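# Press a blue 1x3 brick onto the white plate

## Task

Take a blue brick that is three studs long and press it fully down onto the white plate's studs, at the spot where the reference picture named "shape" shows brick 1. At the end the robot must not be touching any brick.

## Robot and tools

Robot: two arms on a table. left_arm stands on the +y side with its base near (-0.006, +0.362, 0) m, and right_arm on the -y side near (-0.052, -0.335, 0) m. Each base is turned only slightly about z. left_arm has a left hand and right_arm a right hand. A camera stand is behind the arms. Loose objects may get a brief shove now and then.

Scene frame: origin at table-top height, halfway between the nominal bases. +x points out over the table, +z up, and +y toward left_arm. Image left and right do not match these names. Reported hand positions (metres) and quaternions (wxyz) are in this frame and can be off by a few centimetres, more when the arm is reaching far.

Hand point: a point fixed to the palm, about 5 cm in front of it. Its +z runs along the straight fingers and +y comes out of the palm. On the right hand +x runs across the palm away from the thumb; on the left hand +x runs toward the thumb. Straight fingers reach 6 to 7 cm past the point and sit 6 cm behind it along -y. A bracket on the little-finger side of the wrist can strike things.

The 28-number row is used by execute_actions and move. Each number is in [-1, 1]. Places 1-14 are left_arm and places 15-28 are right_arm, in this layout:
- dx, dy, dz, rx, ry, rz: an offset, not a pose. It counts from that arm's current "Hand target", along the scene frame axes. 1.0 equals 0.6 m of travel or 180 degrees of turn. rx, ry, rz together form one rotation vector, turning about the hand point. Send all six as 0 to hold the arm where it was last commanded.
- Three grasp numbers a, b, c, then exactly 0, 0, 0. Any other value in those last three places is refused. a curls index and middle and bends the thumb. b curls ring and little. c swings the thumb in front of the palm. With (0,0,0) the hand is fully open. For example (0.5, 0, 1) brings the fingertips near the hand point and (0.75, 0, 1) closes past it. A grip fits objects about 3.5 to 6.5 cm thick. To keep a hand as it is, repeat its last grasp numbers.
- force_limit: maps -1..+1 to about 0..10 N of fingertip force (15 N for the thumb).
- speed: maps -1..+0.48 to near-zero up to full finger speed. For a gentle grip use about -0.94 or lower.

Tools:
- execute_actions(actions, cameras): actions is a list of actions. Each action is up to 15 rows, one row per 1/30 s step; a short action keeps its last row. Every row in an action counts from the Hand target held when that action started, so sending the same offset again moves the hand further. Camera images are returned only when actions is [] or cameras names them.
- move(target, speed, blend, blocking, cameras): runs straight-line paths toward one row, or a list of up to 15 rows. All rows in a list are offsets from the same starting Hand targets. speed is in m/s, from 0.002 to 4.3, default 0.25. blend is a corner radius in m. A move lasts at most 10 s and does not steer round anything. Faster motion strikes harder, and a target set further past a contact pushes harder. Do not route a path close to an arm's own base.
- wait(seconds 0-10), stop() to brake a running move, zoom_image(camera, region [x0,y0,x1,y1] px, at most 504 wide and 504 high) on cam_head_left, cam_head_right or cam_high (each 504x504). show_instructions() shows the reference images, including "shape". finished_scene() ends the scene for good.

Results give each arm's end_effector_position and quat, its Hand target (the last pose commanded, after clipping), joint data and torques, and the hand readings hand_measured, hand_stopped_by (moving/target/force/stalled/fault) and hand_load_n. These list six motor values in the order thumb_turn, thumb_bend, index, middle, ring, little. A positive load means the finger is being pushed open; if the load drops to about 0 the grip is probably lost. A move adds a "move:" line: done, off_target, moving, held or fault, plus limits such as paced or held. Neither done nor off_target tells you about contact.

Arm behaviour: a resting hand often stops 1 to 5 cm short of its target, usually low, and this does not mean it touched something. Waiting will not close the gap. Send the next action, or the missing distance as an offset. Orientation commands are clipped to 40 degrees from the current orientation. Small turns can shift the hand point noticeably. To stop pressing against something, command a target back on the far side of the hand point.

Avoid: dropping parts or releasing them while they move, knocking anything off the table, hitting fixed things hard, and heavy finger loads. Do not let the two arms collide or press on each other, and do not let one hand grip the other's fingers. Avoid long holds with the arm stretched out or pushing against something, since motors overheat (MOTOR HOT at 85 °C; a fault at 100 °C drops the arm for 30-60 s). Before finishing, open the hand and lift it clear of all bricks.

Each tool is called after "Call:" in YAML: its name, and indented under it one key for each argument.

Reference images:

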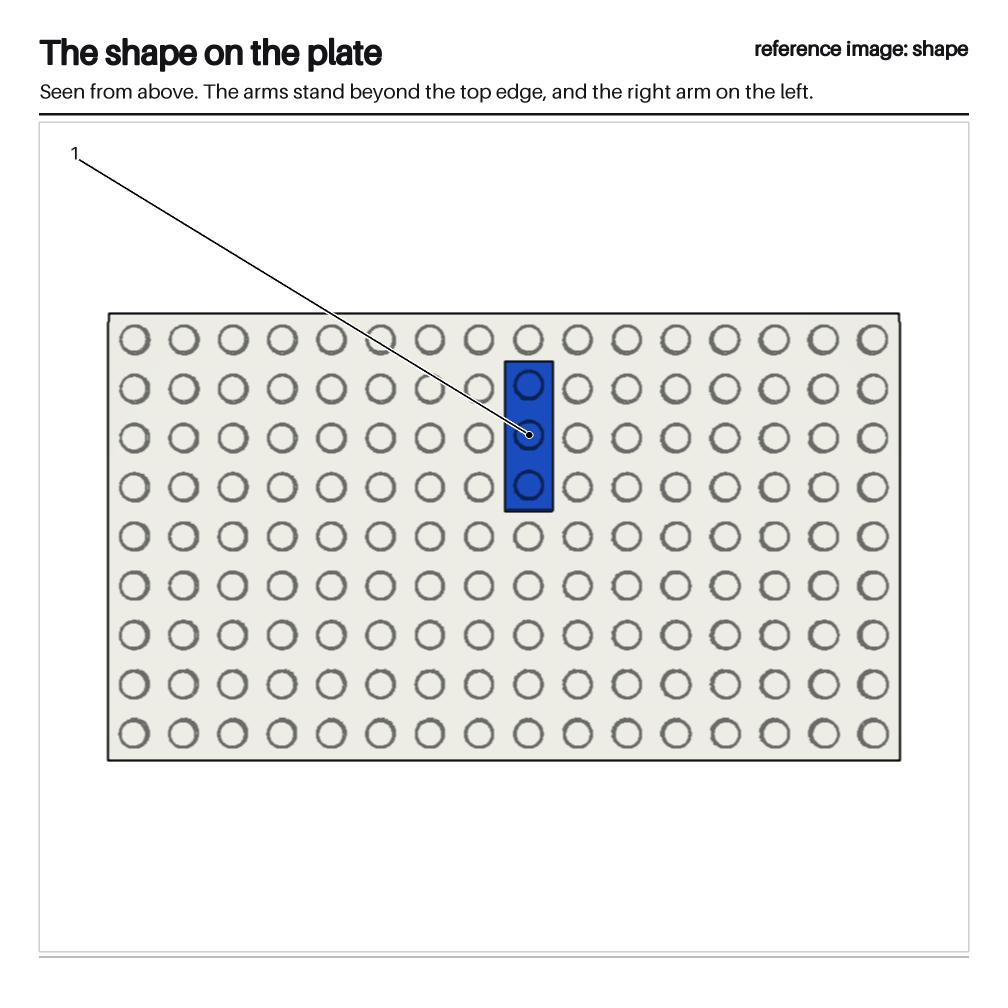

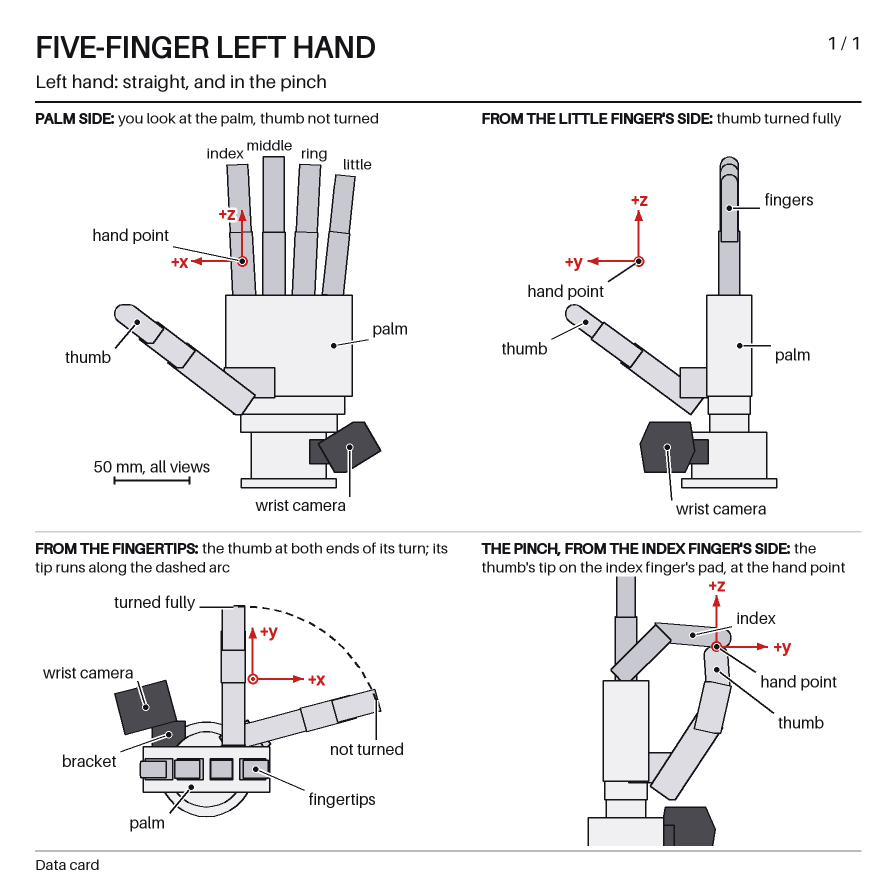

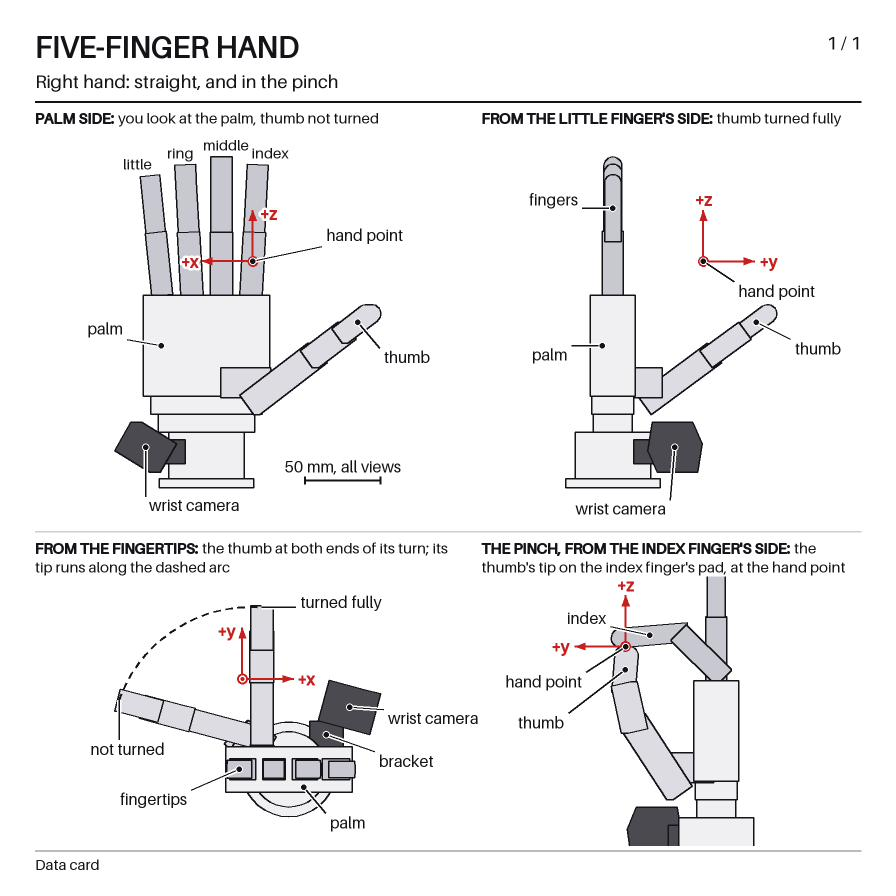

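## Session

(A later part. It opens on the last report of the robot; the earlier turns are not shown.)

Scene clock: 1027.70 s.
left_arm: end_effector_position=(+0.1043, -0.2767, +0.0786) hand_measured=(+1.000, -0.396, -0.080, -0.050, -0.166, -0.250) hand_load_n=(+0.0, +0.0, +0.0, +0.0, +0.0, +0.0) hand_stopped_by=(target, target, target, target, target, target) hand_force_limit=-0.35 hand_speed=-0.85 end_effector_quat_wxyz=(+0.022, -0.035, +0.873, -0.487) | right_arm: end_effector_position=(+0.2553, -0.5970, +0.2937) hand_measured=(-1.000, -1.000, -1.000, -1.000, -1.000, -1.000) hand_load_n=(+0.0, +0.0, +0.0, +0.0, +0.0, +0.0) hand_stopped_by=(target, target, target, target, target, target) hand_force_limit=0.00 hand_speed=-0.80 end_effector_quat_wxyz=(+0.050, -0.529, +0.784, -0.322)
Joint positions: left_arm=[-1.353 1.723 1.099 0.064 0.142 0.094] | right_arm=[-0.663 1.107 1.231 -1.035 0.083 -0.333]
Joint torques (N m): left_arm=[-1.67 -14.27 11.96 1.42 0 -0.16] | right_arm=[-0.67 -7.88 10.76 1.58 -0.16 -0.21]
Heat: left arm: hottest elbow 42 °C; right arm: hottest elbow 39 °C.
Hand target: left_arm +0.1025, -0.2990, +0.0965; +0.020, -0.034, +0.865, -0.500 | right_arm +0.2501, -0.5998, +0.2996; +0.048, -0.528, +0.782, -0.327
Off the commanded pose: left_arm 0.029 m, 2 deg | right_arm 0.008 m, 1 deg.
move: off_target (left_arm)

Call:
move:
  target:
    - [-0.003,0.007,-0.06,0,0,0,0.5,0.4,1,0,0,0,-0.35,-0.85,0,0,0,0,0,0,0,0,0,0,0,0,0,-0.8]
  speed: 0.08
  cameras: ["cam_head_left","cam_head_right","cam_high"]

Call:
zoom_image:
  camera: "cam_head_left"
  region: [360, 340, 410, 380]

Call:
zoom_image:
  camera: "cam_head_right"
  region: [370, 352, 420, 392]

Call:
zoom_image:
  camera: "cam_high"
  region: [185, 145, 235, 190]

Scene clock: 1036.97 s.
left_arm: end_effector_position=(+0.1064, -0.2845, +0.0575) hand_measured=(+1.000, -0.396, -0.080, -0.050, -0.166, -0.250) hand_load_n=(+0.0, +0.0, +0.0, +0.0, +0.0, +0.0) hand_stopped_by=(target, target, target, target, target, target) hand_force_limit=-0.35 hand_speed=-0.85 end_effector_quat_wxyz=(+0.023, -0.035, +0.871, -0.490) | right_arm: end_effector_position=(+0.2553, -0.5970, +0.2937) hand_measured=(-1.000, -1.000, -1.000, -1.000, -1.000, -1.000) hand_load_n=(+0.0, +0.0, +0.0, +0.0, +0.0, +0.0) hand_stopped_by=(target, target, target, target, target, target) hand_force_limit=0.00 hand_speed=-0.80 end_effector_quat_wxyz=(+0.050, -0.529, +0.784, -0.322)
Joint positions: left_arm=[-1.353 1.774 1.099 0.122 0.141 0.093] | right_arm=[-0.663 1.107 1.231 -1.035 0.083 -0.333]
Joint torques (N m): left_arm=[-1.79 -14.8 8.55 2.92 0 -0.16] | right_arm=[-0.38 -7.94 10.63 1.73 -0.14 -0.22]
Motor temperatures (°C): left_arm=[29 34 44 28 26 27] | right_arm=[28 33 39 27 28 27]
Heat: left arm: hottest elbow 44 °C; right arm: hottest elbow 39 °C.
Hand target: left_arm +0.1007, -0.2948, +0.0606; +0.020, -0.035, +0.865, -0.500 | right_arm +0.2501, -0.5998, +0.2996; +0.048, -0.528, +0.782, -0.327
Off the commanded pose: left_arm 0.012 m, 1 deg | right_arm 0.008 m, 1 deg.
move: off_target (left_arm)

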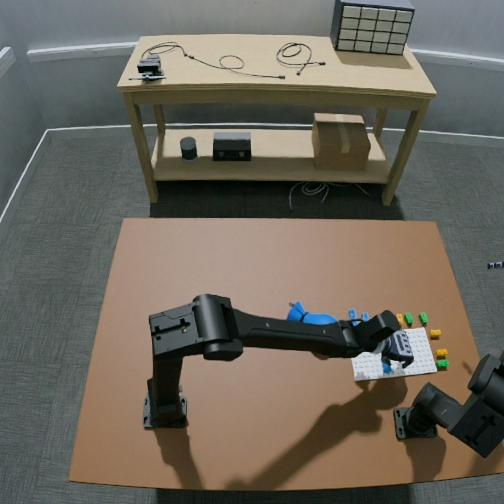

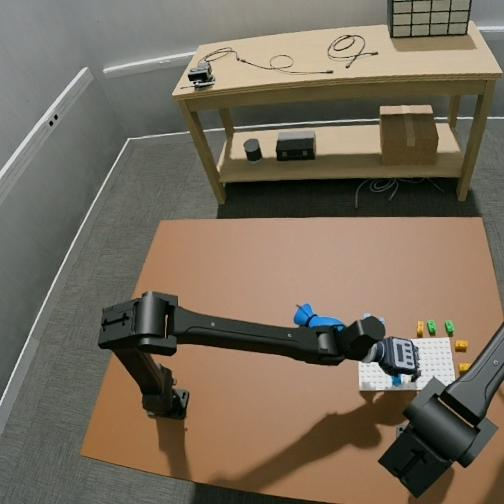

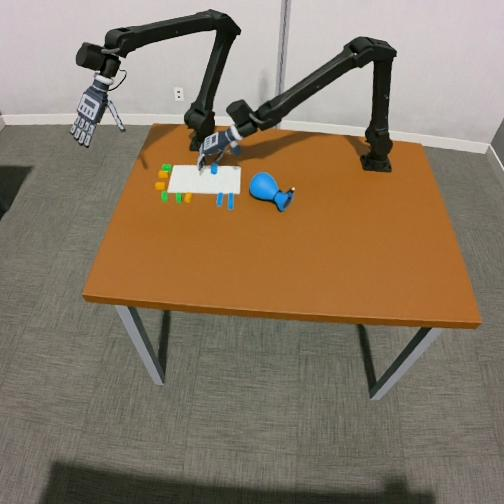

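Scaled by 10.080.

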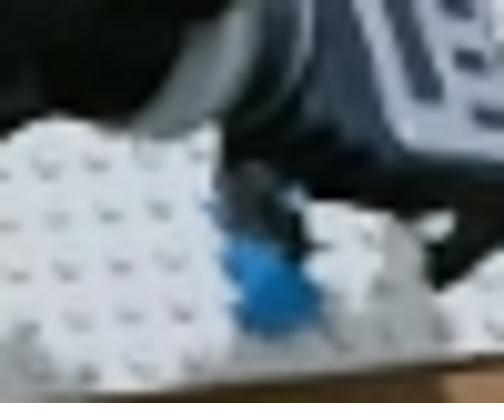

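Scaled by 10.080.

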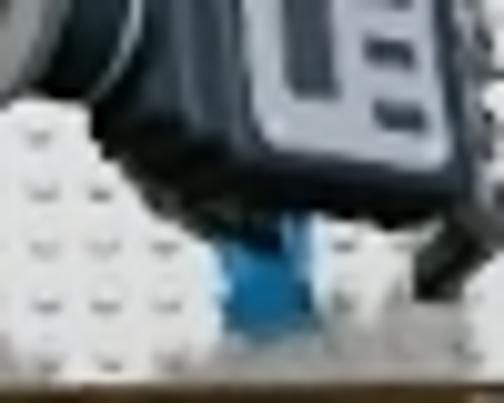

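Scaled by 10.080.

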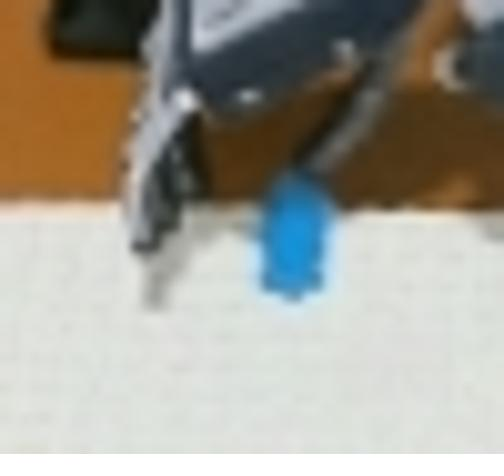

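Call:
move:
  target:
    - [-0.006,0.027,0.0,0,0,0,0.5,0.4,1,0,0,0,-0.35,-0.85,0,0,0,0,0,0,0,0,0,0,0,0,0,-0.8]
  speed: 0.06

Scene clock: 1042.80 s.
left_arm: end_effector_position=(+0.1032, -0.2720, +0.0439) hand_measured=(+1.000, -0.396, -0.080, -0.050, -0.166, -0.250) hand_load_n=(+0.0, +0.0, +0.0, +0.0, +0.0, +0.0) hand_stopped_by=(target, target, target, target, target, target) hand_force_limit=-0.35 hand_speed=-0.85 end_effector_quat_wxyz=(+0.021, -0.036, +0.875, -0.482) | right_arm: end_effector_position=(+0.2553, -0.5970, +0.2937) hand_measured=(-1.000, -1.000, -1.000, -1.000, -1.000, -1.000) hand_load_n=(+0.0, +0.0, +0.0, +0.0, +0.0, +0.0) hand_stopped_by=(target, target, target, target, target, target) hand_force_limit=0.00 hand_speed=-0.80 end_effector_quat_wxyz=(+0.050, -0.529, +0.784, -0.322)
Joint positions: left_arm=[-1.353 1.772 1.062 0.14 0.141 0.093] | right_arm=[-0.663 1.107 1.231 -1.035 0.083 -0.333]
Joint torques (N m): left_arm=[-1.73 -17.26 7.38 2.93 0.03 -0.16] | right_arm=[-0.32 -8.23 10.66 1.68 -0.15 -0.21]
Heat: left arm: hottest elbow 43 °C; right arm: hottest elbow 39 °C.
Hand target: left_arm +0.0971, -0.2786, +0.0607; +0.020, -0.034, +0.865, -0.500 | right_arm +0.2501, -0.5998, +0.2996; +0.048, -0.528, +0.782, -0.327
Off the commanded pose: left_arm 0.019 m, 2 deg | right_arm 0.008 m, 1 deg.
move: off_target (left_arm)

Call:
wait:
  seconds: 0
  cameras: ["cam_head_left","cam_head_right","cam_high"]

Call:
zoom_image:
  camera: "cam_head_left"
  region: [360, 340, 410, 380]

Call:
zoom_image:
  camera: "cam_head_right"
  region: [370, 352, 420, 392]

Call:
zoom_image:
  camera: "cam_high"
  region: [185, 145, 235, 190]

Scene clock: 1046.33 s.
left_arm: end_effector_position=(+0.1032, -0.2720, +0.0442) hand_measured=(+1.000, -0.396, -0.080, -0.050, -0.166, -0.250) hand_load_n=(+0.5, +0.0, +0.0, +0.0, +0.0, +0.0) hand_stopped_by=(target, target, target, target, target, target) hand_force_limit=-0.35 hand_speed=-0.85 end_effector_quat_wxyz=(+0.021, -0.036, +0.875, -0.482) | right_arm: end_effector_position=(+0.2553, -0.5970, +0.2937) hand_measured=(-1.000, -1.000, -1.000, -1.000, -1.000, -1.000) hand_load_n=(+0.0, +0.0, +0.0, -0.5, +0.0, +0.0) hand_stopped_by=(target, target, target, target, target, target) hand_force_limit=0.00 hand_speed=-0.80 end_effector_quat_wxyz=(+0.050, -0.529, +0.784, -0.322)
Joint positions: left_arm=[-1.353 1.772 1.062 0.14 0.141 0.093] | right_arm=[-0.663 1.107 1.231 -1.035 0.083 -0.333]
Joint torques (N m): left_arm=[-1.73 -17.38 7.38 2.93 0.03 -0.16] | right_arm=[-0.62 -8.18 10.71 1.66 -0.15 -0.22]
Heat: left arm: hottest elbow 43 °C; right arm: hottest elbow 39 °C.
Hand target: left_arm +0.0971, -0.2786, +0.0607; +0.020, -0.034, +0.865, -0.500 | right_arm +0.2501, -0.5998, +0.2996; +0.048, -0.528, +0.782, -0.327
Off the commanded pose: left_arm 0.019 m, 2 deg | right_arm 0.008 m, 1 deg.

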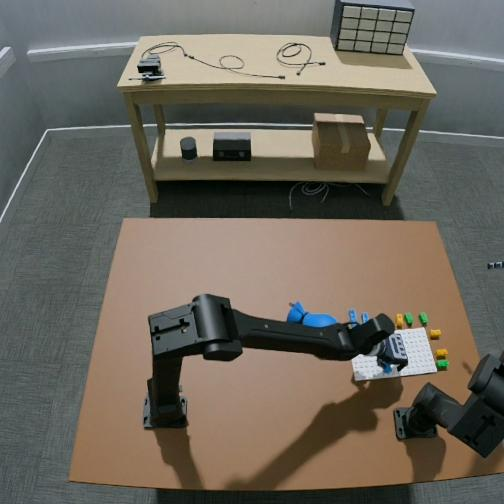

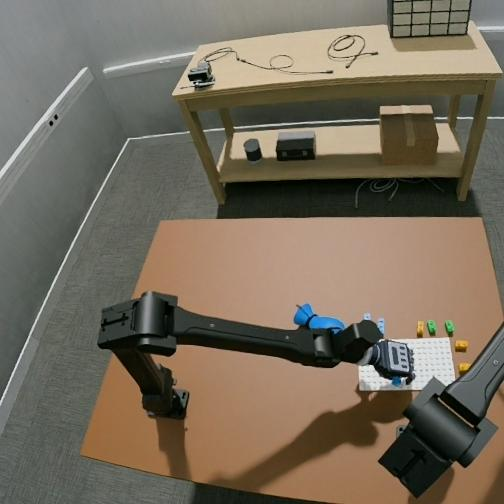

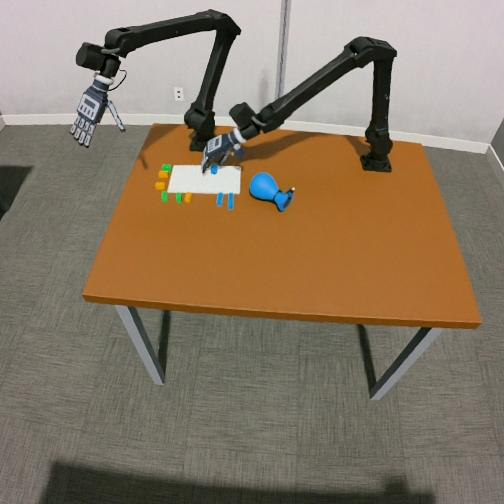

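Scaled by 10.080.

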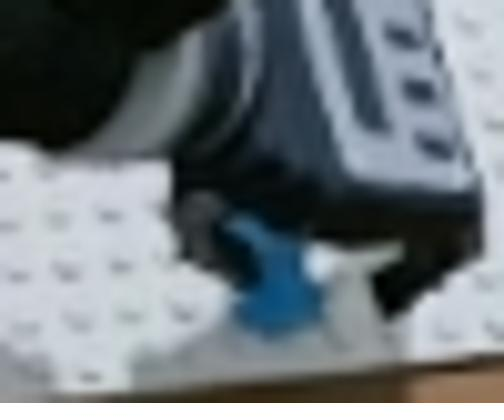

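Scaled by 10.080.

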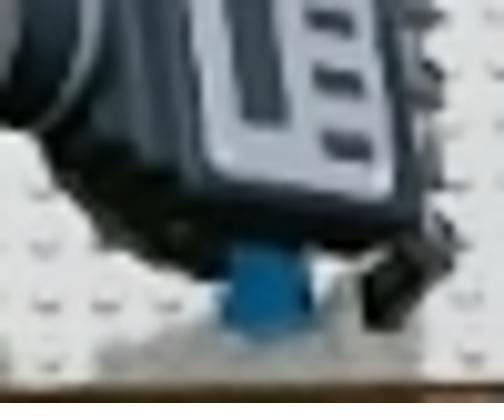

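Scaled by 10.080.

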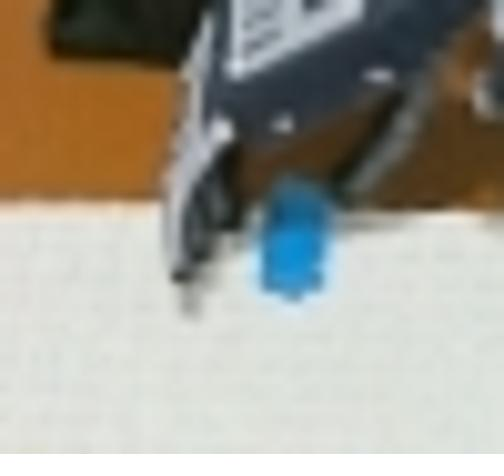

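Call:
move:
  target:
    - [0.0,0.001,-0.058,0,0,0,0.5,0.4,1,0,0,0,-0.35,-0.85,0,0,0,0,0,0,0,0,0,0,0,0,0,-0.8]
  speed: 0.06

Scene clock: 1051.93 s.
left_arm: end_effector_position=(+0.1038, -0.2749, +0.0323) hand_measured=(+1.000, -0.396, -0.080, -0.050, -0.166, -0.250) hand_load_n=(+0.0, +0.5, +0.0, +0.0, +0.0, +0.0) hand_stopped_by=(target, target, target, target, target, target) hand_force_limit=-0.35 hand_speed=-0.85 end_effector_quat_wxyz=(+0.024, -0.035, +0.866, -0.498) | right_arm: end_effector_position=(+0.2553, -0.5970, +0.2937) hand_measured=(-1.000, -1.000, -1.000, -1.000, -1.000, -1.000) hand_load_n=(+0.0, +0.0, +0.0, +0.0, +0.0, +0.0) hand_stopped_by=(target, target, target, target, target, target) hand_force_limit=0.00 hand_speed=-0.80 end_effector_quat_wxyz=(+0.050, -0.529, +0.784, -0.322)
Joint positions: left_arm=[-1.353 1.799 1.035 0.23 0.141 0.09] | right_arm=[-0.663 1.107 1.231 -1.035 0.083 -0.333]
Joint torques (N m): left_arm=[-1.9 -14.1 7.12 2.93 0.02 -0.12] | right_arm=[-0.15 -8.35 10.56 1.58 -0.13 -0.23]
Heat: left arm: hottest elbow 42 °C; right arm: hottest elbow 39 °C.
Hand target: left_arm +0.0971, -0.2780, +0.0258; +0.020, -0.034, +0.865, -0.500 | right_arm +0.2501, -0.5998, +0.2996; +0.048, -0.528, +0.782, -0.327
Off the commanded pose: left_arm 0.010 m, 1 deg | right_arm 0.008 m, 1 deg.
move: done

Call:
move:
  target:
    - [0.0,0.0,-0.004,0,0,0,0.69,0.4,1,0,0,0,-0.35,-0.85,0,0,0,0,0,0,0,0,0,0,0,0,0,-0.8]
  speed: 0.06
  cameras: ["cam_head_left","cam_head_right","cam_high"]

Call:
zoom_image:
  camera: "cam_head_left"
  region: [360, 340, 410, 380]

Call:
zoom_image:
  camera: "cam_head_right"
  region: [370, 352, 420, 392]

Call:
zoom_image:
  camera: "cam_high"
  region: [185, 145, 235, 190]

Scene clock: 1063.33 s.
left_arm: end_effector_position=(+0.1031, -0.2766, +0.0336) hand_measured=(+1.000, -0.334, +0.196, +0.058, -0.136, -0.270) hand_load_n=(-0.5, +2.0, +2.0, +0.5, +0.0, +0.0) hand_stopped_by=(target, force, force, force, target, target) hand_force_limit=-0.35 hand_speed=-0.85 end_effector_quat_wxyz=(+0.024, -0.035, +0.864, -0.501) | right_arm: end_effector_position=(+0.2553, -0.5970, +0.2937) hand_measured=(-1.000, -1.000, -1.000, -1.000, -1.000, -1.000) hand_load_n=(+0.0, +0.0, +0.0, +0.0, +0.0, +0.0) hand_stopped_by=(target, target, target, target, target, target) hand_force_limit=0.00 hand_speed=-0.80 end_effector_quat_wxyz=(+0.050, -0.529, +0.784, -0.322)
Joint positions: left_arm=[-1.355 1.799 1.035 0.239 0.141 0.088] | right_arm=[-0.663 1.107 1.231 -1.035 0.083 -0.333]
Joint torques (N m): left_arm=[-1.61 -13.92 6.99 2.81 0.02 -0.11] | right_arm=[-0.73 -8.29 10.63 1.69 -0.13 -0.22]
Heat: left arm: hottest elbow 40 °C; right arm: hottest elbow 39 °C.
Hand target: left_arm +0.0971, -0.2780, +0.0234; +0.020, -0.034, +0.865, -0.500 | right_arm +0.2501, -0.5998, +0.2996; +0.048, -0.528, +0.782, -0.327
Off the commanded pose: left_arm 0.012 m, 0 deg | right_arm 0.008 m, 1 deg.
move: off_target (left_arm)

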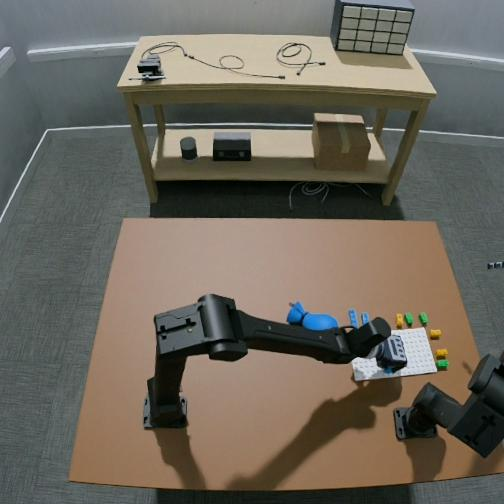

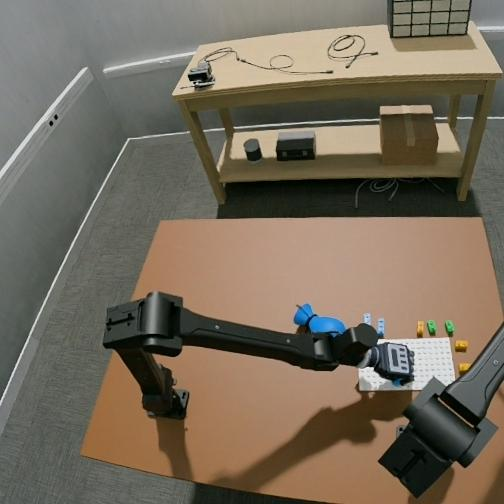

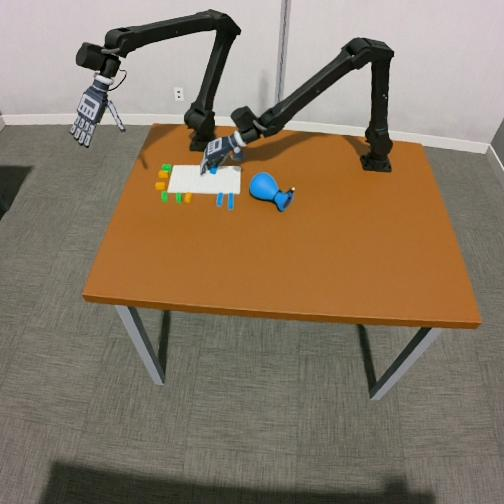

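Scaled by 10.080.

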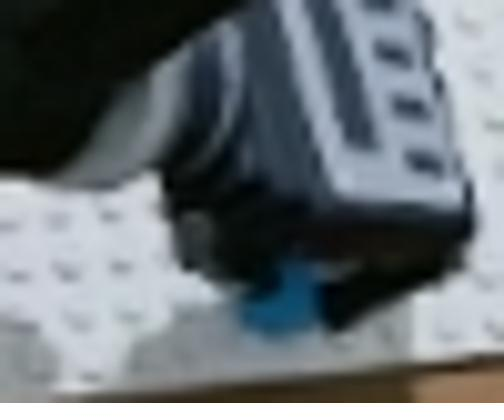

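Scaled by 10.080.

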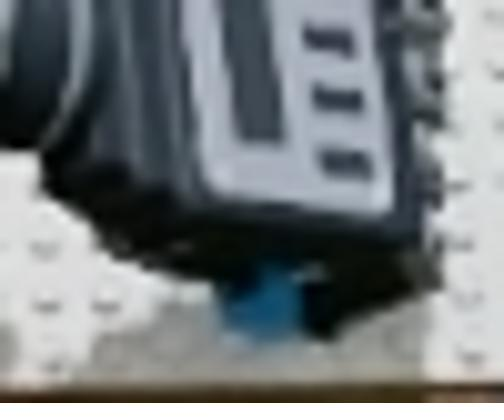

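Scaled by 10.080.

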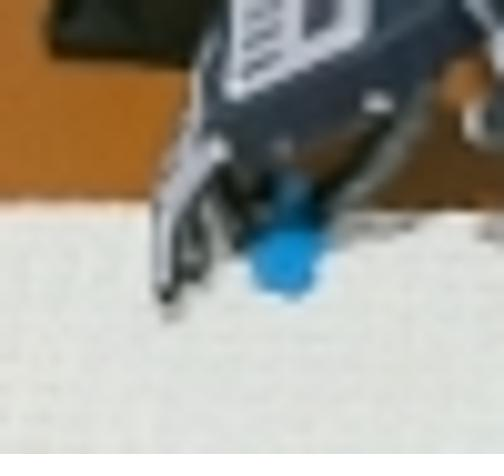

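Call:
move:
  target:
    - [0.0,0.0,0.0,0,0,0,0.78,0.4,1,0,0,0,-0.25,-0.88,0,0,0,0,0,0,0,0,0,0,0,0,0,-0.8]
  speed: 0.06

Scene clock: 1070.37 s.
left_arm: end_effector_position=(+0.1037, -0.2783, +0.0354) hand_measured=(+1.000, -0.186, +0.262, +0.156, -0.124, -0.278) hand_load_n=(+0.0, +1.0, +0.5, +1.5, +0.0, +0.0) hand_stopped_by=(target, target, force, force, target, target) hand_force_limit=-0.25 hand_speed=-0.88 end_effector_quat_wxyz=(+0.025, -0.035, +0.862, -0.505) | right_arm: end_effector_position=(+0.2553, -0.5970, +0.2937) hand_measured=(-1.000, -1.000, -1.000, -1.000, -1.000, -1.000) hand_load_n=(+0.0, +0.0, +0.0, +0.0, +0.0, +0.0) hand_stopped_by=(target, target, target, target, target, target) hand_force_limit=0.00 hand_speed=-0.80 end_effector_quat_wxyz=(+0.050, -0.529, +0.784, -0.322)
Joint positions: left_arm=[-1.355 1.799 1.035 0.248 0.14 0.088] | right_arm=[-0.663 1.107 1.231 -1.035 0.083 -0.333]
Joint torques (N m): left_arm=[-1.61 -13.92 7.01 2.43 0.04 -0.11] | right_arm=[-0.56 -8.59 10.7 1.66 -0.16 -0.23]
Heat: left arm: hottest elbow 40 °C; right arm: hottest elbow 39 °C.
Hand target: left_arm +0.0971, -0.2781, +0.0235; +0.020, -0.035, +0.865, -0.500 | right_arm +0.2501, -0.5998, +0.2996; +0.048, -0.528, +0.782, -0.327
Off the commanded pose: left_arm 0.014 m, 1 deg | right_arm 0.008 m, 1 deg.
move: off_target (left_arm)

Call:
move:
  target:
    - [0.0,0.0,0.02,0,0,0,0.5,0.4,1,0,0,0,-0.25,-0.8,0,0,0,0,0,0,0,0,0,0,0,0,0,-0.8]
    - [0.0,0.0,0.12,0,0,0,0.5,0.4,1,0,0,0,-0.25,-0.8,0,0,0,0,0,0,0,0,0,0,0,0,0,-0.8]
  speed: 0.06
  cameras: ["cam_head_left","cam_head_right","cam_high"]

Call:
zoom_image:
  camera: "cam_head_left"
  region: [360, 340, 410, 380]

Call:
zoom_image:
  camera: "cam_head_right"
  region: [370, 352, 420, 392]

Call:
zoom_image:
  camera: "cam_high"
  region: [185, 145, 235, 190]

Scene clock: 1082.37 s.
left_arm: end_effector_position=(+0.0979, -0.2556, +0.0613) hand_measured=(+1.000, -0.396, -0.080, -0.050, -0.166, -0.250) hand_load_n=(+0.0, +0.0, +0.0, +0.0, +0.0, +0.0) hand_stopped_by=(target, target, target, target, target, target) hand_force_limit=-0.25 hand_speed=-0.80 end_effector_quat_wxyz=(+0.019, -0.038, +0.879, -0.475) | right_arm: end_effector_position=(+0.2553, -0.5970, +0.2937) hand_measured=(-1.000, -1.000, -1.000, -1.000, -1.000, -1.000) hand_load_n=(+0.0, -0.5, +0.0, +0.0, +0.0, +0.0) hand_stopped_by=(target, target, target, target, target, target) hand_force_limit=0.00 hand_speed=-0.80 end_effector_quat_wxyz=(+0.050, -0.529, +0.784, -0.322)
Joint positions: left_arm=[-1.355 1.707 1.035 0.086 0.14 0.088] | right_arm=[-0.663 1.107 1.231 -1.035 0.083 -0.333]
Joint torques (N m): left_arm=[-1.55 -16.38 11.4 1.42 0.06 -0.12] | right_arm=[-0.32 -8.47 10.52 1.68 -0.12 -0.21]
Motor temperatures (°C): left_arm=[29 34 39 28 26 27] | right_arm=[27 33 39 27 28 27]
Heat: left arm: hottest elbow 39 °C; right arm: hottest elbow 39 °C.
Hand target: left_arm +0.0971, -0.2781, +0.0955; +0.020, -0.035, +0.865, -0.500 | right_arm +0.2501, -0.5998, +0.2996; +0.048, -0.528, +0.782, -0.327
Off the commanded pose: left_arm 0.041 m, 3 deg | right_arm 0.008 m, 1 deg.
move: off_target (left_arm)

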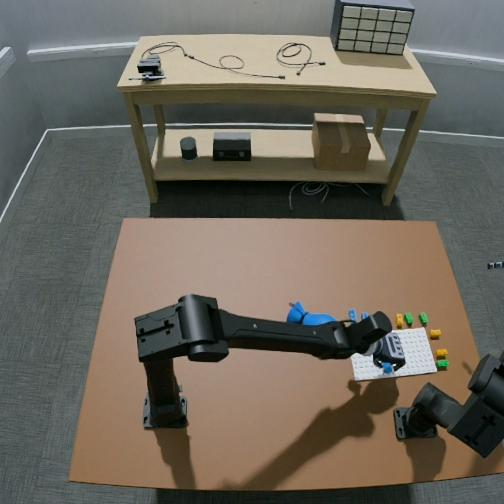

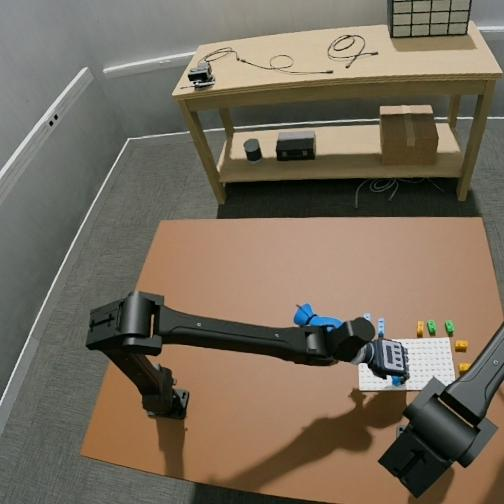

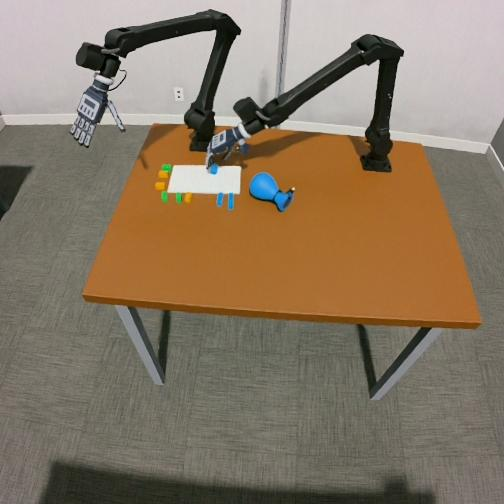

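Scaled by 10.080.

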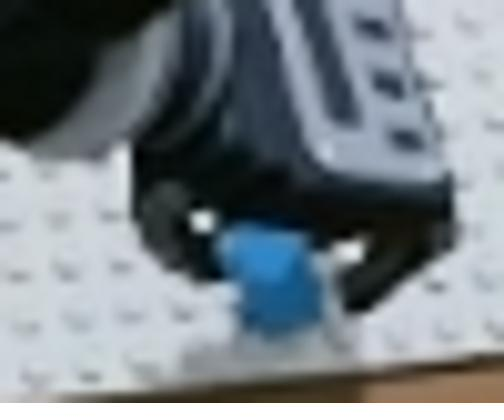

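Scaled by 10.080.

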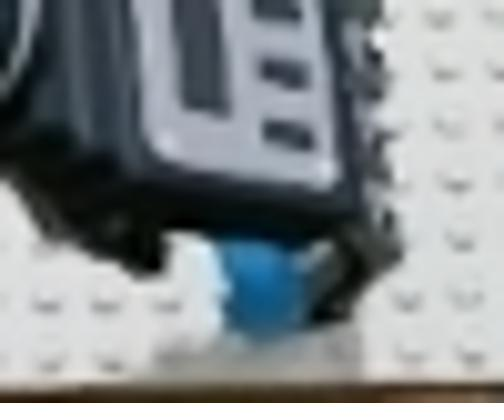

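Scaled by 10.080.

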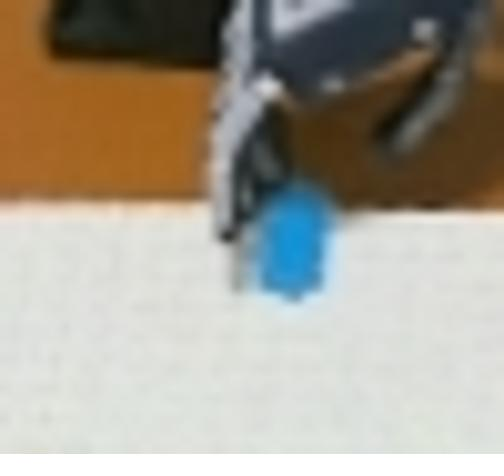

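Call:
move:
  target:
    - [0.01,-0.045,0.02,0,0,0,0.5,0.4,1,0,0,0,-0.25,-0.8,0,0,0,0,0,0,0,0,0,0,0,0,0,-0.8]
  speed: 0.12

Scene clock: 1120.43 s.
left_arm: end_effector_position=(+0.1052, -0.2842, +0.0896) hand_measured=(+1.000, -0.396, -0.080, -0.050, -0.166, -0.250) hand_load_n=(+0.0, +0.0, +0.0, +0.0, +0.0, +0.0) hand_stopped_by=(target, target, target, target, target, target) hand_force_limit=-0.25 hand_speed=-0.80 end_effector_quat_wxyz=(+0.021, -0.037, +0.872, -0.487) | right_arm: end_effector_position=(+0.2553, -0.5970, +0.2937) hand_measured=(-1.000, -1.000, -1.000, -1.000, -1.000, -1.000) hand_load_n=(+0.0, +0.0, +0.0, +0.0, +0.0, +0.0) hand_stopped_by=(target, target, target, target, target, target) hand_force_limit=0.00 hand_speed=-0.80 end_effector_quat_wxyz=(+0.050, -0.529, +0.784, -0.322)
Joint positions: left_arm=[-1.355 1.723 1.133 0.031 0.14 0.088] | right_arm=[-0.663 1.107 1.231 -1.035 0.083 -0.333]
Joint torques (N m): left_arm=[-1.73 -14.56 11.97 1.44 0.01 -0.12] | right_arm=[-0.56 -8.18 10.58 1.62 -0.14 -0.23]
Heat: left arm: hottest elbow 42 °C; right arm: hottest elbow 39 °C.
Hand target: left_arm +0.1031, -0.3050, +0.1076; +0.020, -0.035, +0.865, -0.500 | right_arm +0.2501, -0.5998, +0.2996; +0.048, -0.528, +0.782, -0.327
Off the commanded pose: left_arm 0.028 m, 2 deg | right_arm 0.008 m, 1 deg.
move: off_target (left_arm)

Call:
move:
  target:
    - [-0.0122,0.0492,-0.0985,0,0,0,0.5,0.4,1,0,0,0,-0.25,-0.8,0,0,0,0,0,0,0,0,0,0,0,0,0,-0.8]
  speed: 0.08

Scene clock: 1126.23 s.
left_arm: end_effector_position=(+0.1018, -0.2709, +0.0508) hand_measured=(+1.000, -0.396, -0.080, -0.050, -0.166, -0.250) hand_load_n=(+0.0, +0.0, +0.0, +0.0, +0.0, +0.0) hand_stopped_by=(target, target, target, target, target, target) hand_force_limit=-0.25 hand_speed=-0.80 end_effector_quat_wxyz=(+0.023, -0.036, +0.868, -0.495) | right_arm: end_effector_position=(+0.2553, -0.5970, +0.2937) hand_measured=(-1.000, -1.000, -1.000, -1.000, -1.000, -1.000) hand_load_n=(+0.0, +0.0, +0.0, +0.0, +0.0, +0.0) hand_stopped_by=(target, target, target, target, target, target) hand_force_limit=0.00 hand_speed=-0.80 end_effector_quat_wxyz=(+0.050, -0.529, +0.784, -0.322)
Joint positions: left_arm=[-1.355 1.755 1.04 0.174 0.14 0.088] | right_arm=[-0.663 1.107 1.231 -1.035 0.083 -0.333]
Joint torques (N m): left_arm=[-1.73 -14.33 7.46 2.91 0 -0.12] | right_arm=[-0.97 -8.35 10.65 1.72 -0.14 -0.26]
Heat: left arm: hottest elbow 43 °C; right arm: hottest elbow 39 °C.
Hand target: left_arm +0.0958, -0.2755, +0.0484; +0.020, -0.035, +0.865, -0.500 | right_arm +0.2501, -0.5998, +0.2996; +0.048, -0.528, +0.782, -0.327
Off the commanded pose: left_arm 0.008 m, 1 deg | right_arm 0.008 m, 1 deg.
move: done

Call:
move:
  target:
    - [0.001,0.0,-0.044,0,0,0,0.5,0.4,1,0,0,0,-0.25,-0.8,0,0,0,0,0,0,0,0,0,0,0,0,0,-0.8]
  speed: 0.06
  cameras: ["cam_head_left","cam_head_right","cam_high"]

Call:
zoom_image:
  camera: "cam_head_left"
  region: [360, 340, 410, 380]

Call:
zoom_image:
  camera: "cam_head_right"
  region: [370, 352, 420, 392]

Call:
zoom_image:
  camera: "cam_high"
  region: [185, 145, 235, 190]

Scene clock: 1132.33 s.
left_arm: end_effector_position=(+0.1022, -0.2726, +0.0286) hand_measured=(+1.000, -0.396, -0.080, -0.050, -0.166, -0.250) hand_load_n=(+0.0, +0.0, +0.0, -0.5, +0.0, +0.0) hand_stopped_by=(target, target, target, target, target, target) hand_force_limit=-0.25 hand_speed=-0.80 end_effector_quat_wxyz=(+0.023, -0.036, +0.866, -0.498) | right_arm: end_effector_position=(+0.2553, -0.5970, +0.2937) hand_measured=(-1.000, -1.000, -1.000, -1.000, -1.000, -1.000) hand_load_n=(+0.0, +0.0, +0.0, +0.0, +0.0, +0.0) hand_stopped_by=(target, target, target, target, target, target) hand_force_limit=0.00 hand_speed=-0.80 end_effector_quat_wxyz=(+0.050, -0.529, +0.784, -0.322)
Joint positions: left_arm=[-1.355 1.8 1.025 0.242 0.14 0.088] | right_arm=[-0.663 1.107 1.231 -1.035 0.083 -0.333]
Joint torques (N m): left_arm=[-1.61 -13.92 7.04 2.88 0.05 -0.11] | right_arm=[-0.85 -8.35 10.65 1.73 -0.17 -0.22]
Heat: left arm: hottest elbow 43 °C; right arm: hottest elbow 39 °C.
Hand target: left_arm +0.0964, -0.2755, +0.0220; +0.020, -0.034, +0.865, -0.500 | right_arm +0.2501, -0.5998, +0.2996; +0.048, -0.528, +0.782, -0.327
Off the commanded pose: left_arm 0.009 m, 0 deg | right_arm 0.008 m, 1 deg.
move: done

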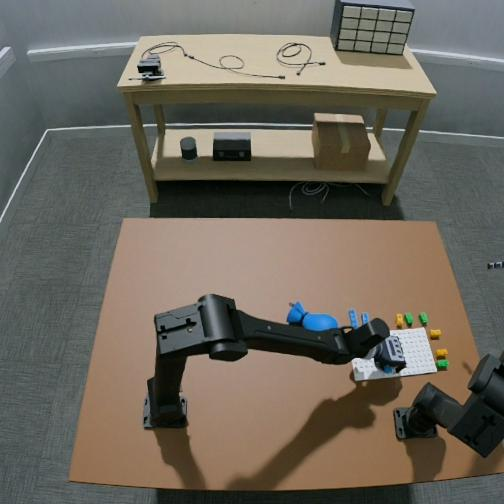

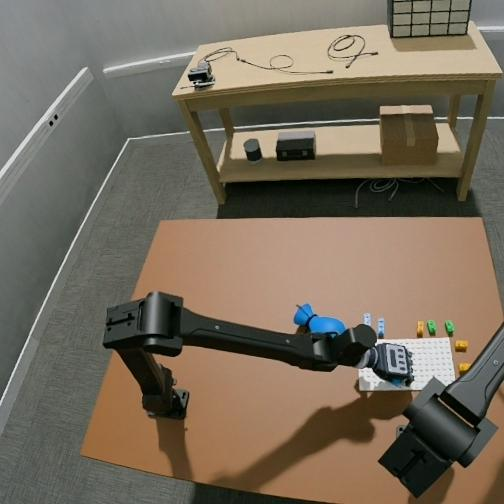

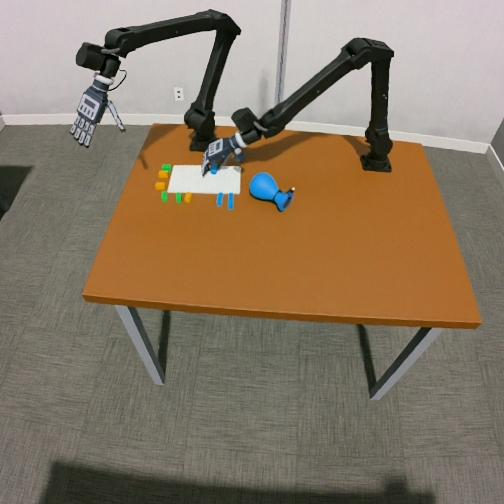

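Scaled by 10.080.

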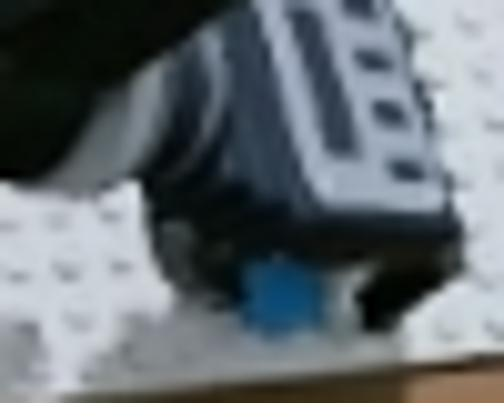

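Scaled by 10.080.

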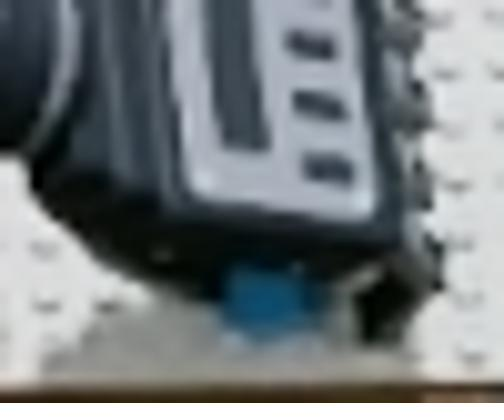

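Scaled by 10.080.

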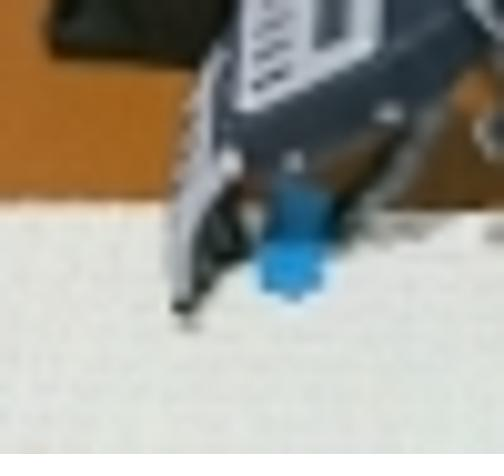

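Call:
move:
  target:
    - [0.0,0.0,0.0,0,0,0,0.69,0.4,1,0,0,0,-0.3,-0.88,0,0,0,0,0,0,0,0,0,0,0,0,0,-0.8]
  speed: 0.06

Scene clock: 1138.40 s.
left_arm: end_effector_position=(+0.1023, -0.2728, +0.0285) hand_measured=(+1.000, -0.352, +0.052, +0.004, -0.136, -0.270) hand_load_n=(+1.0, +7.0, +3.5, +4.5, +0.0, +0.0) hand_stopped_by=(target, force, force, force, target, target) hand_force_limit=-0.30 hand_speed=-0.88 end_effector_quat_wxyz=(+0.023, -0.036, +0.866, -0.498) | right_arm: end_effector_position=(+0.2553, -0.5970, +0.2937) hand_measured=(-1.000, -1.000, -1.000, -1.000, -1.000, -1.000) hand_load_n=(+0.0, +0.0, -0.5, +0.0, +0.0, +0.0) hand_stopped_by=(target, target, target, target, target, target) hand_force_limit=0.00 hand_speed=-0.80 end_effector_quat_wxyz=(+0.050, -0.529, +0.784, -0.322)
Joint positions: left_arm=[-1.355 1.801 1.025 0.244 0.14 0.088] | right_arm=[-0.663 1.107 1.231 -1.035 0.083 -0.333]
Joint torques (N m): left_arm=[-1.55 -14.15 7.04 2.91 0.04 -0.11] | right_arm=[-0.85 -8.06 10.63 1.68 -0.14 -0.21]
Heat: left arm: hottest elbow 42 °C; right arm: hottest elbow 40 °C.
Hand target: left_arm +0.0964, -0.2756, +0.0221; +0.020, -0.034, +0.865, -0.500 | right_arm +0.2501, -0.5998, +0.2996; +0.048, -0.528, +0.782, -0.327
Off the commanded pose: left_arm 0.009 m, 0 deg | right_arm 0.008 m, 1 deg.
move: done

Call:
move:
  target:
    - [0.0143,-0.0573,0.0965,0,0,0,0.69,0.4,1,0,0,0,-0.3,-0.88,0,0,0,0,0,0,0,0,0,0,0,0,0,-0.8]
  speed: 0.07
  cameras: ["cam_head_left","cam_head_right","cam_high"]

Call:
zoom_image:
  camera: "cam_high"
  region: [185, 145, 235, 190]

Scene clock: 1152.47 s.
left_arm: end_effector_position=(+0.1056, -0.2856, +0.0447) hand_measured=(+1.000, -0.352, +0.052, +0.004, -0.136, -0.270) hand_load_n=(+1.0, +7.5, +3.5, +4.5, +0.0, +0.0) hand_stopped_by=(target, force, force, force, target, target) hand_force_limit=-0.30 hand_speed=-0.88 end_effector_quat_wxyz=(+0.019, -0.038, +0.879, -0.475) | right_arm: end_effector_position=(+0.2553, -0.5970, +0.2937) hand_measured=(-1.000, -1.000, -1.000, -1.000, -1.000, -1.000) hand_load_n=(+0.0, +0.0, +0.0, +0.0, +0.0, +0.0) hand_stopped_by=(target, target, target, target, target, target) hand_force_limit=0.00 hand_speed=-0.80 end_effector_quat_wxyz=(+0.050, -0.529, +0.784, -0.322)
Joint positions: left_arm=[-1.355 1.801 1.118 0.095 0.14 0.088] | right_arm=[-0.663 1.107 1.231 -1.035 0.083 -0.333]
Joint torques (N m): left_arm=[-1.55 -17.67 11.54 1.46 0.07 -0.11] | right_arm=[-0.15 -8.47 10.62 1.65 -0.16 -0.23]
Heat: left arm: hottest elbow 42 °C; right arm: hottest elbow 40 °C.
Hand target: left_arm +0.1049, -0.3099, +0.0800; +0.020, -0.034, +0.865, -0.500 | right_arm +0.2501, -0.5998, +0.2996; +0.048, -0.528, +0.782, -0.327
Off the commanded pose: left_arm 0.043 m, 3 deg | right_arm 0.008 m, 1 deg.
move: off_target (left_arm)

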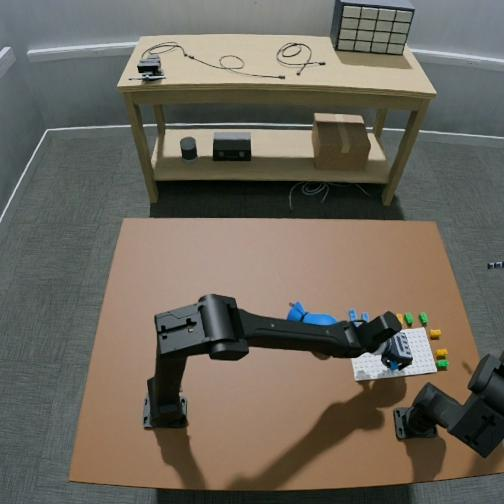

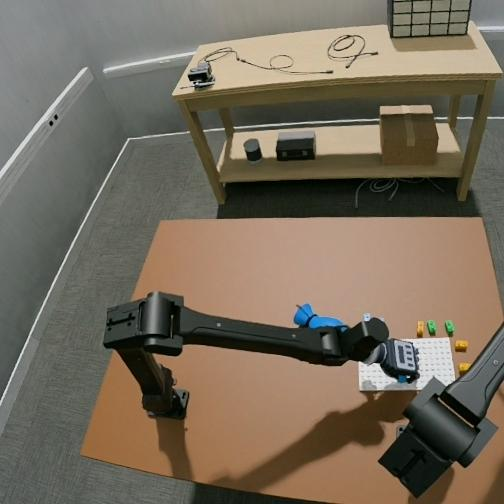

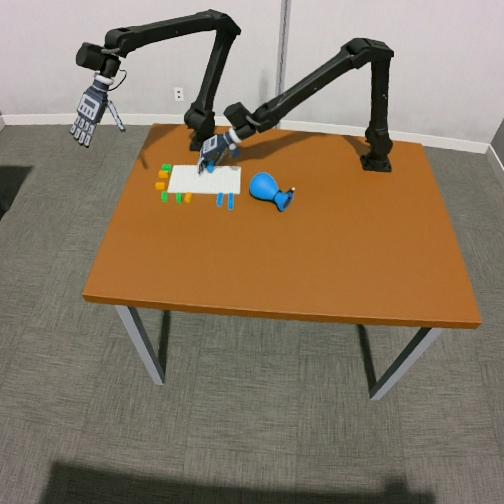

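Scaled by 10.080.

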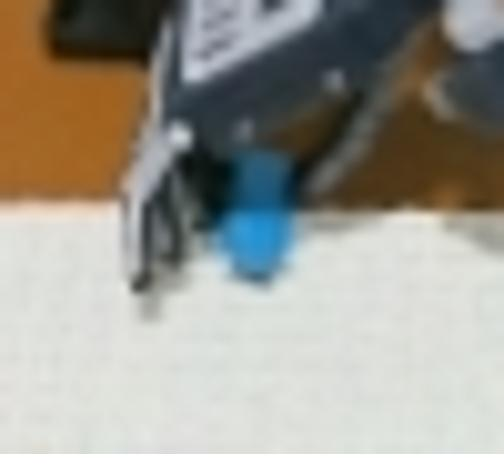

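Call:
move:
  target:
    - [0.0,-0.022,0.0,0,0,0,0.69,0.4,1,0,0,0,-0.3,-0.88,0,0,0,0,0,0,0,0,0,0,0,0,0,-0.8]
  speed: 0.07

Scene clock: 1156.53 s.
left_arm: end_effector_position=(+0.1085, -0.3005, +0.0623) hand_measured=(+1.000, -0.352, +0.052, +0.004, -0.136, -0.270) hand_load_n=(+1.0, +7.0, +3.5, +4.5, +0.0, +0.0) hand_stopped_by=(target, force, force, force, target, target) hand_force_limit=-0.30 hand_speed=-0.88 end_effector_quat_wxyz=(+0.022, -0.037, +0.873, -0.486) | right_arm: end_effector_position=(+0.2553, -0.5970, +0.2937) hand_measured=(-1.000, -1.000, -1.000, -1.000, -1.000, -1.000) hand_load_n=(+0.0, +0.0, +0.0, +0.0, +0.0, +0.0) hand_stopped_by=(target, target, target, target, target, target) hand_force_limit=0.00 hand_speed=-0.80 end_effector_quat_wxyz=(+0.050, -0.529, +0.784, -0.322)
Joint positions: left_arm=[-1.357 1.801 1.159 0.082 0.137 0.088] | right_arm=[-0.663 1.107 1.231 -1.035 0.083 -0.333]
Joint torques (N m): left_arm=[-1.85 -15.38 11.84 1.37 -0.01 -0.14] | right_arm=[-0.5 -8.12 10.69 1.69 -0.14 -0.23]
Heat: left arm: hottest elbow 42 °C; right arm: hottest elbow 40 °C.
Hand target: left_arm +0.1051, -0.3230, +0.0799; +0.020, -0.035, +0.865, -0.500 | right_arm +0.2501, -0.5998, +0.2996; +0.048, -0.528, +0.782, -0.327
Off the commanded pose: left_arm 0.029 m, 2 deg | right_arm 0.008 m, 1 deg.
move: off_target (left_arm)


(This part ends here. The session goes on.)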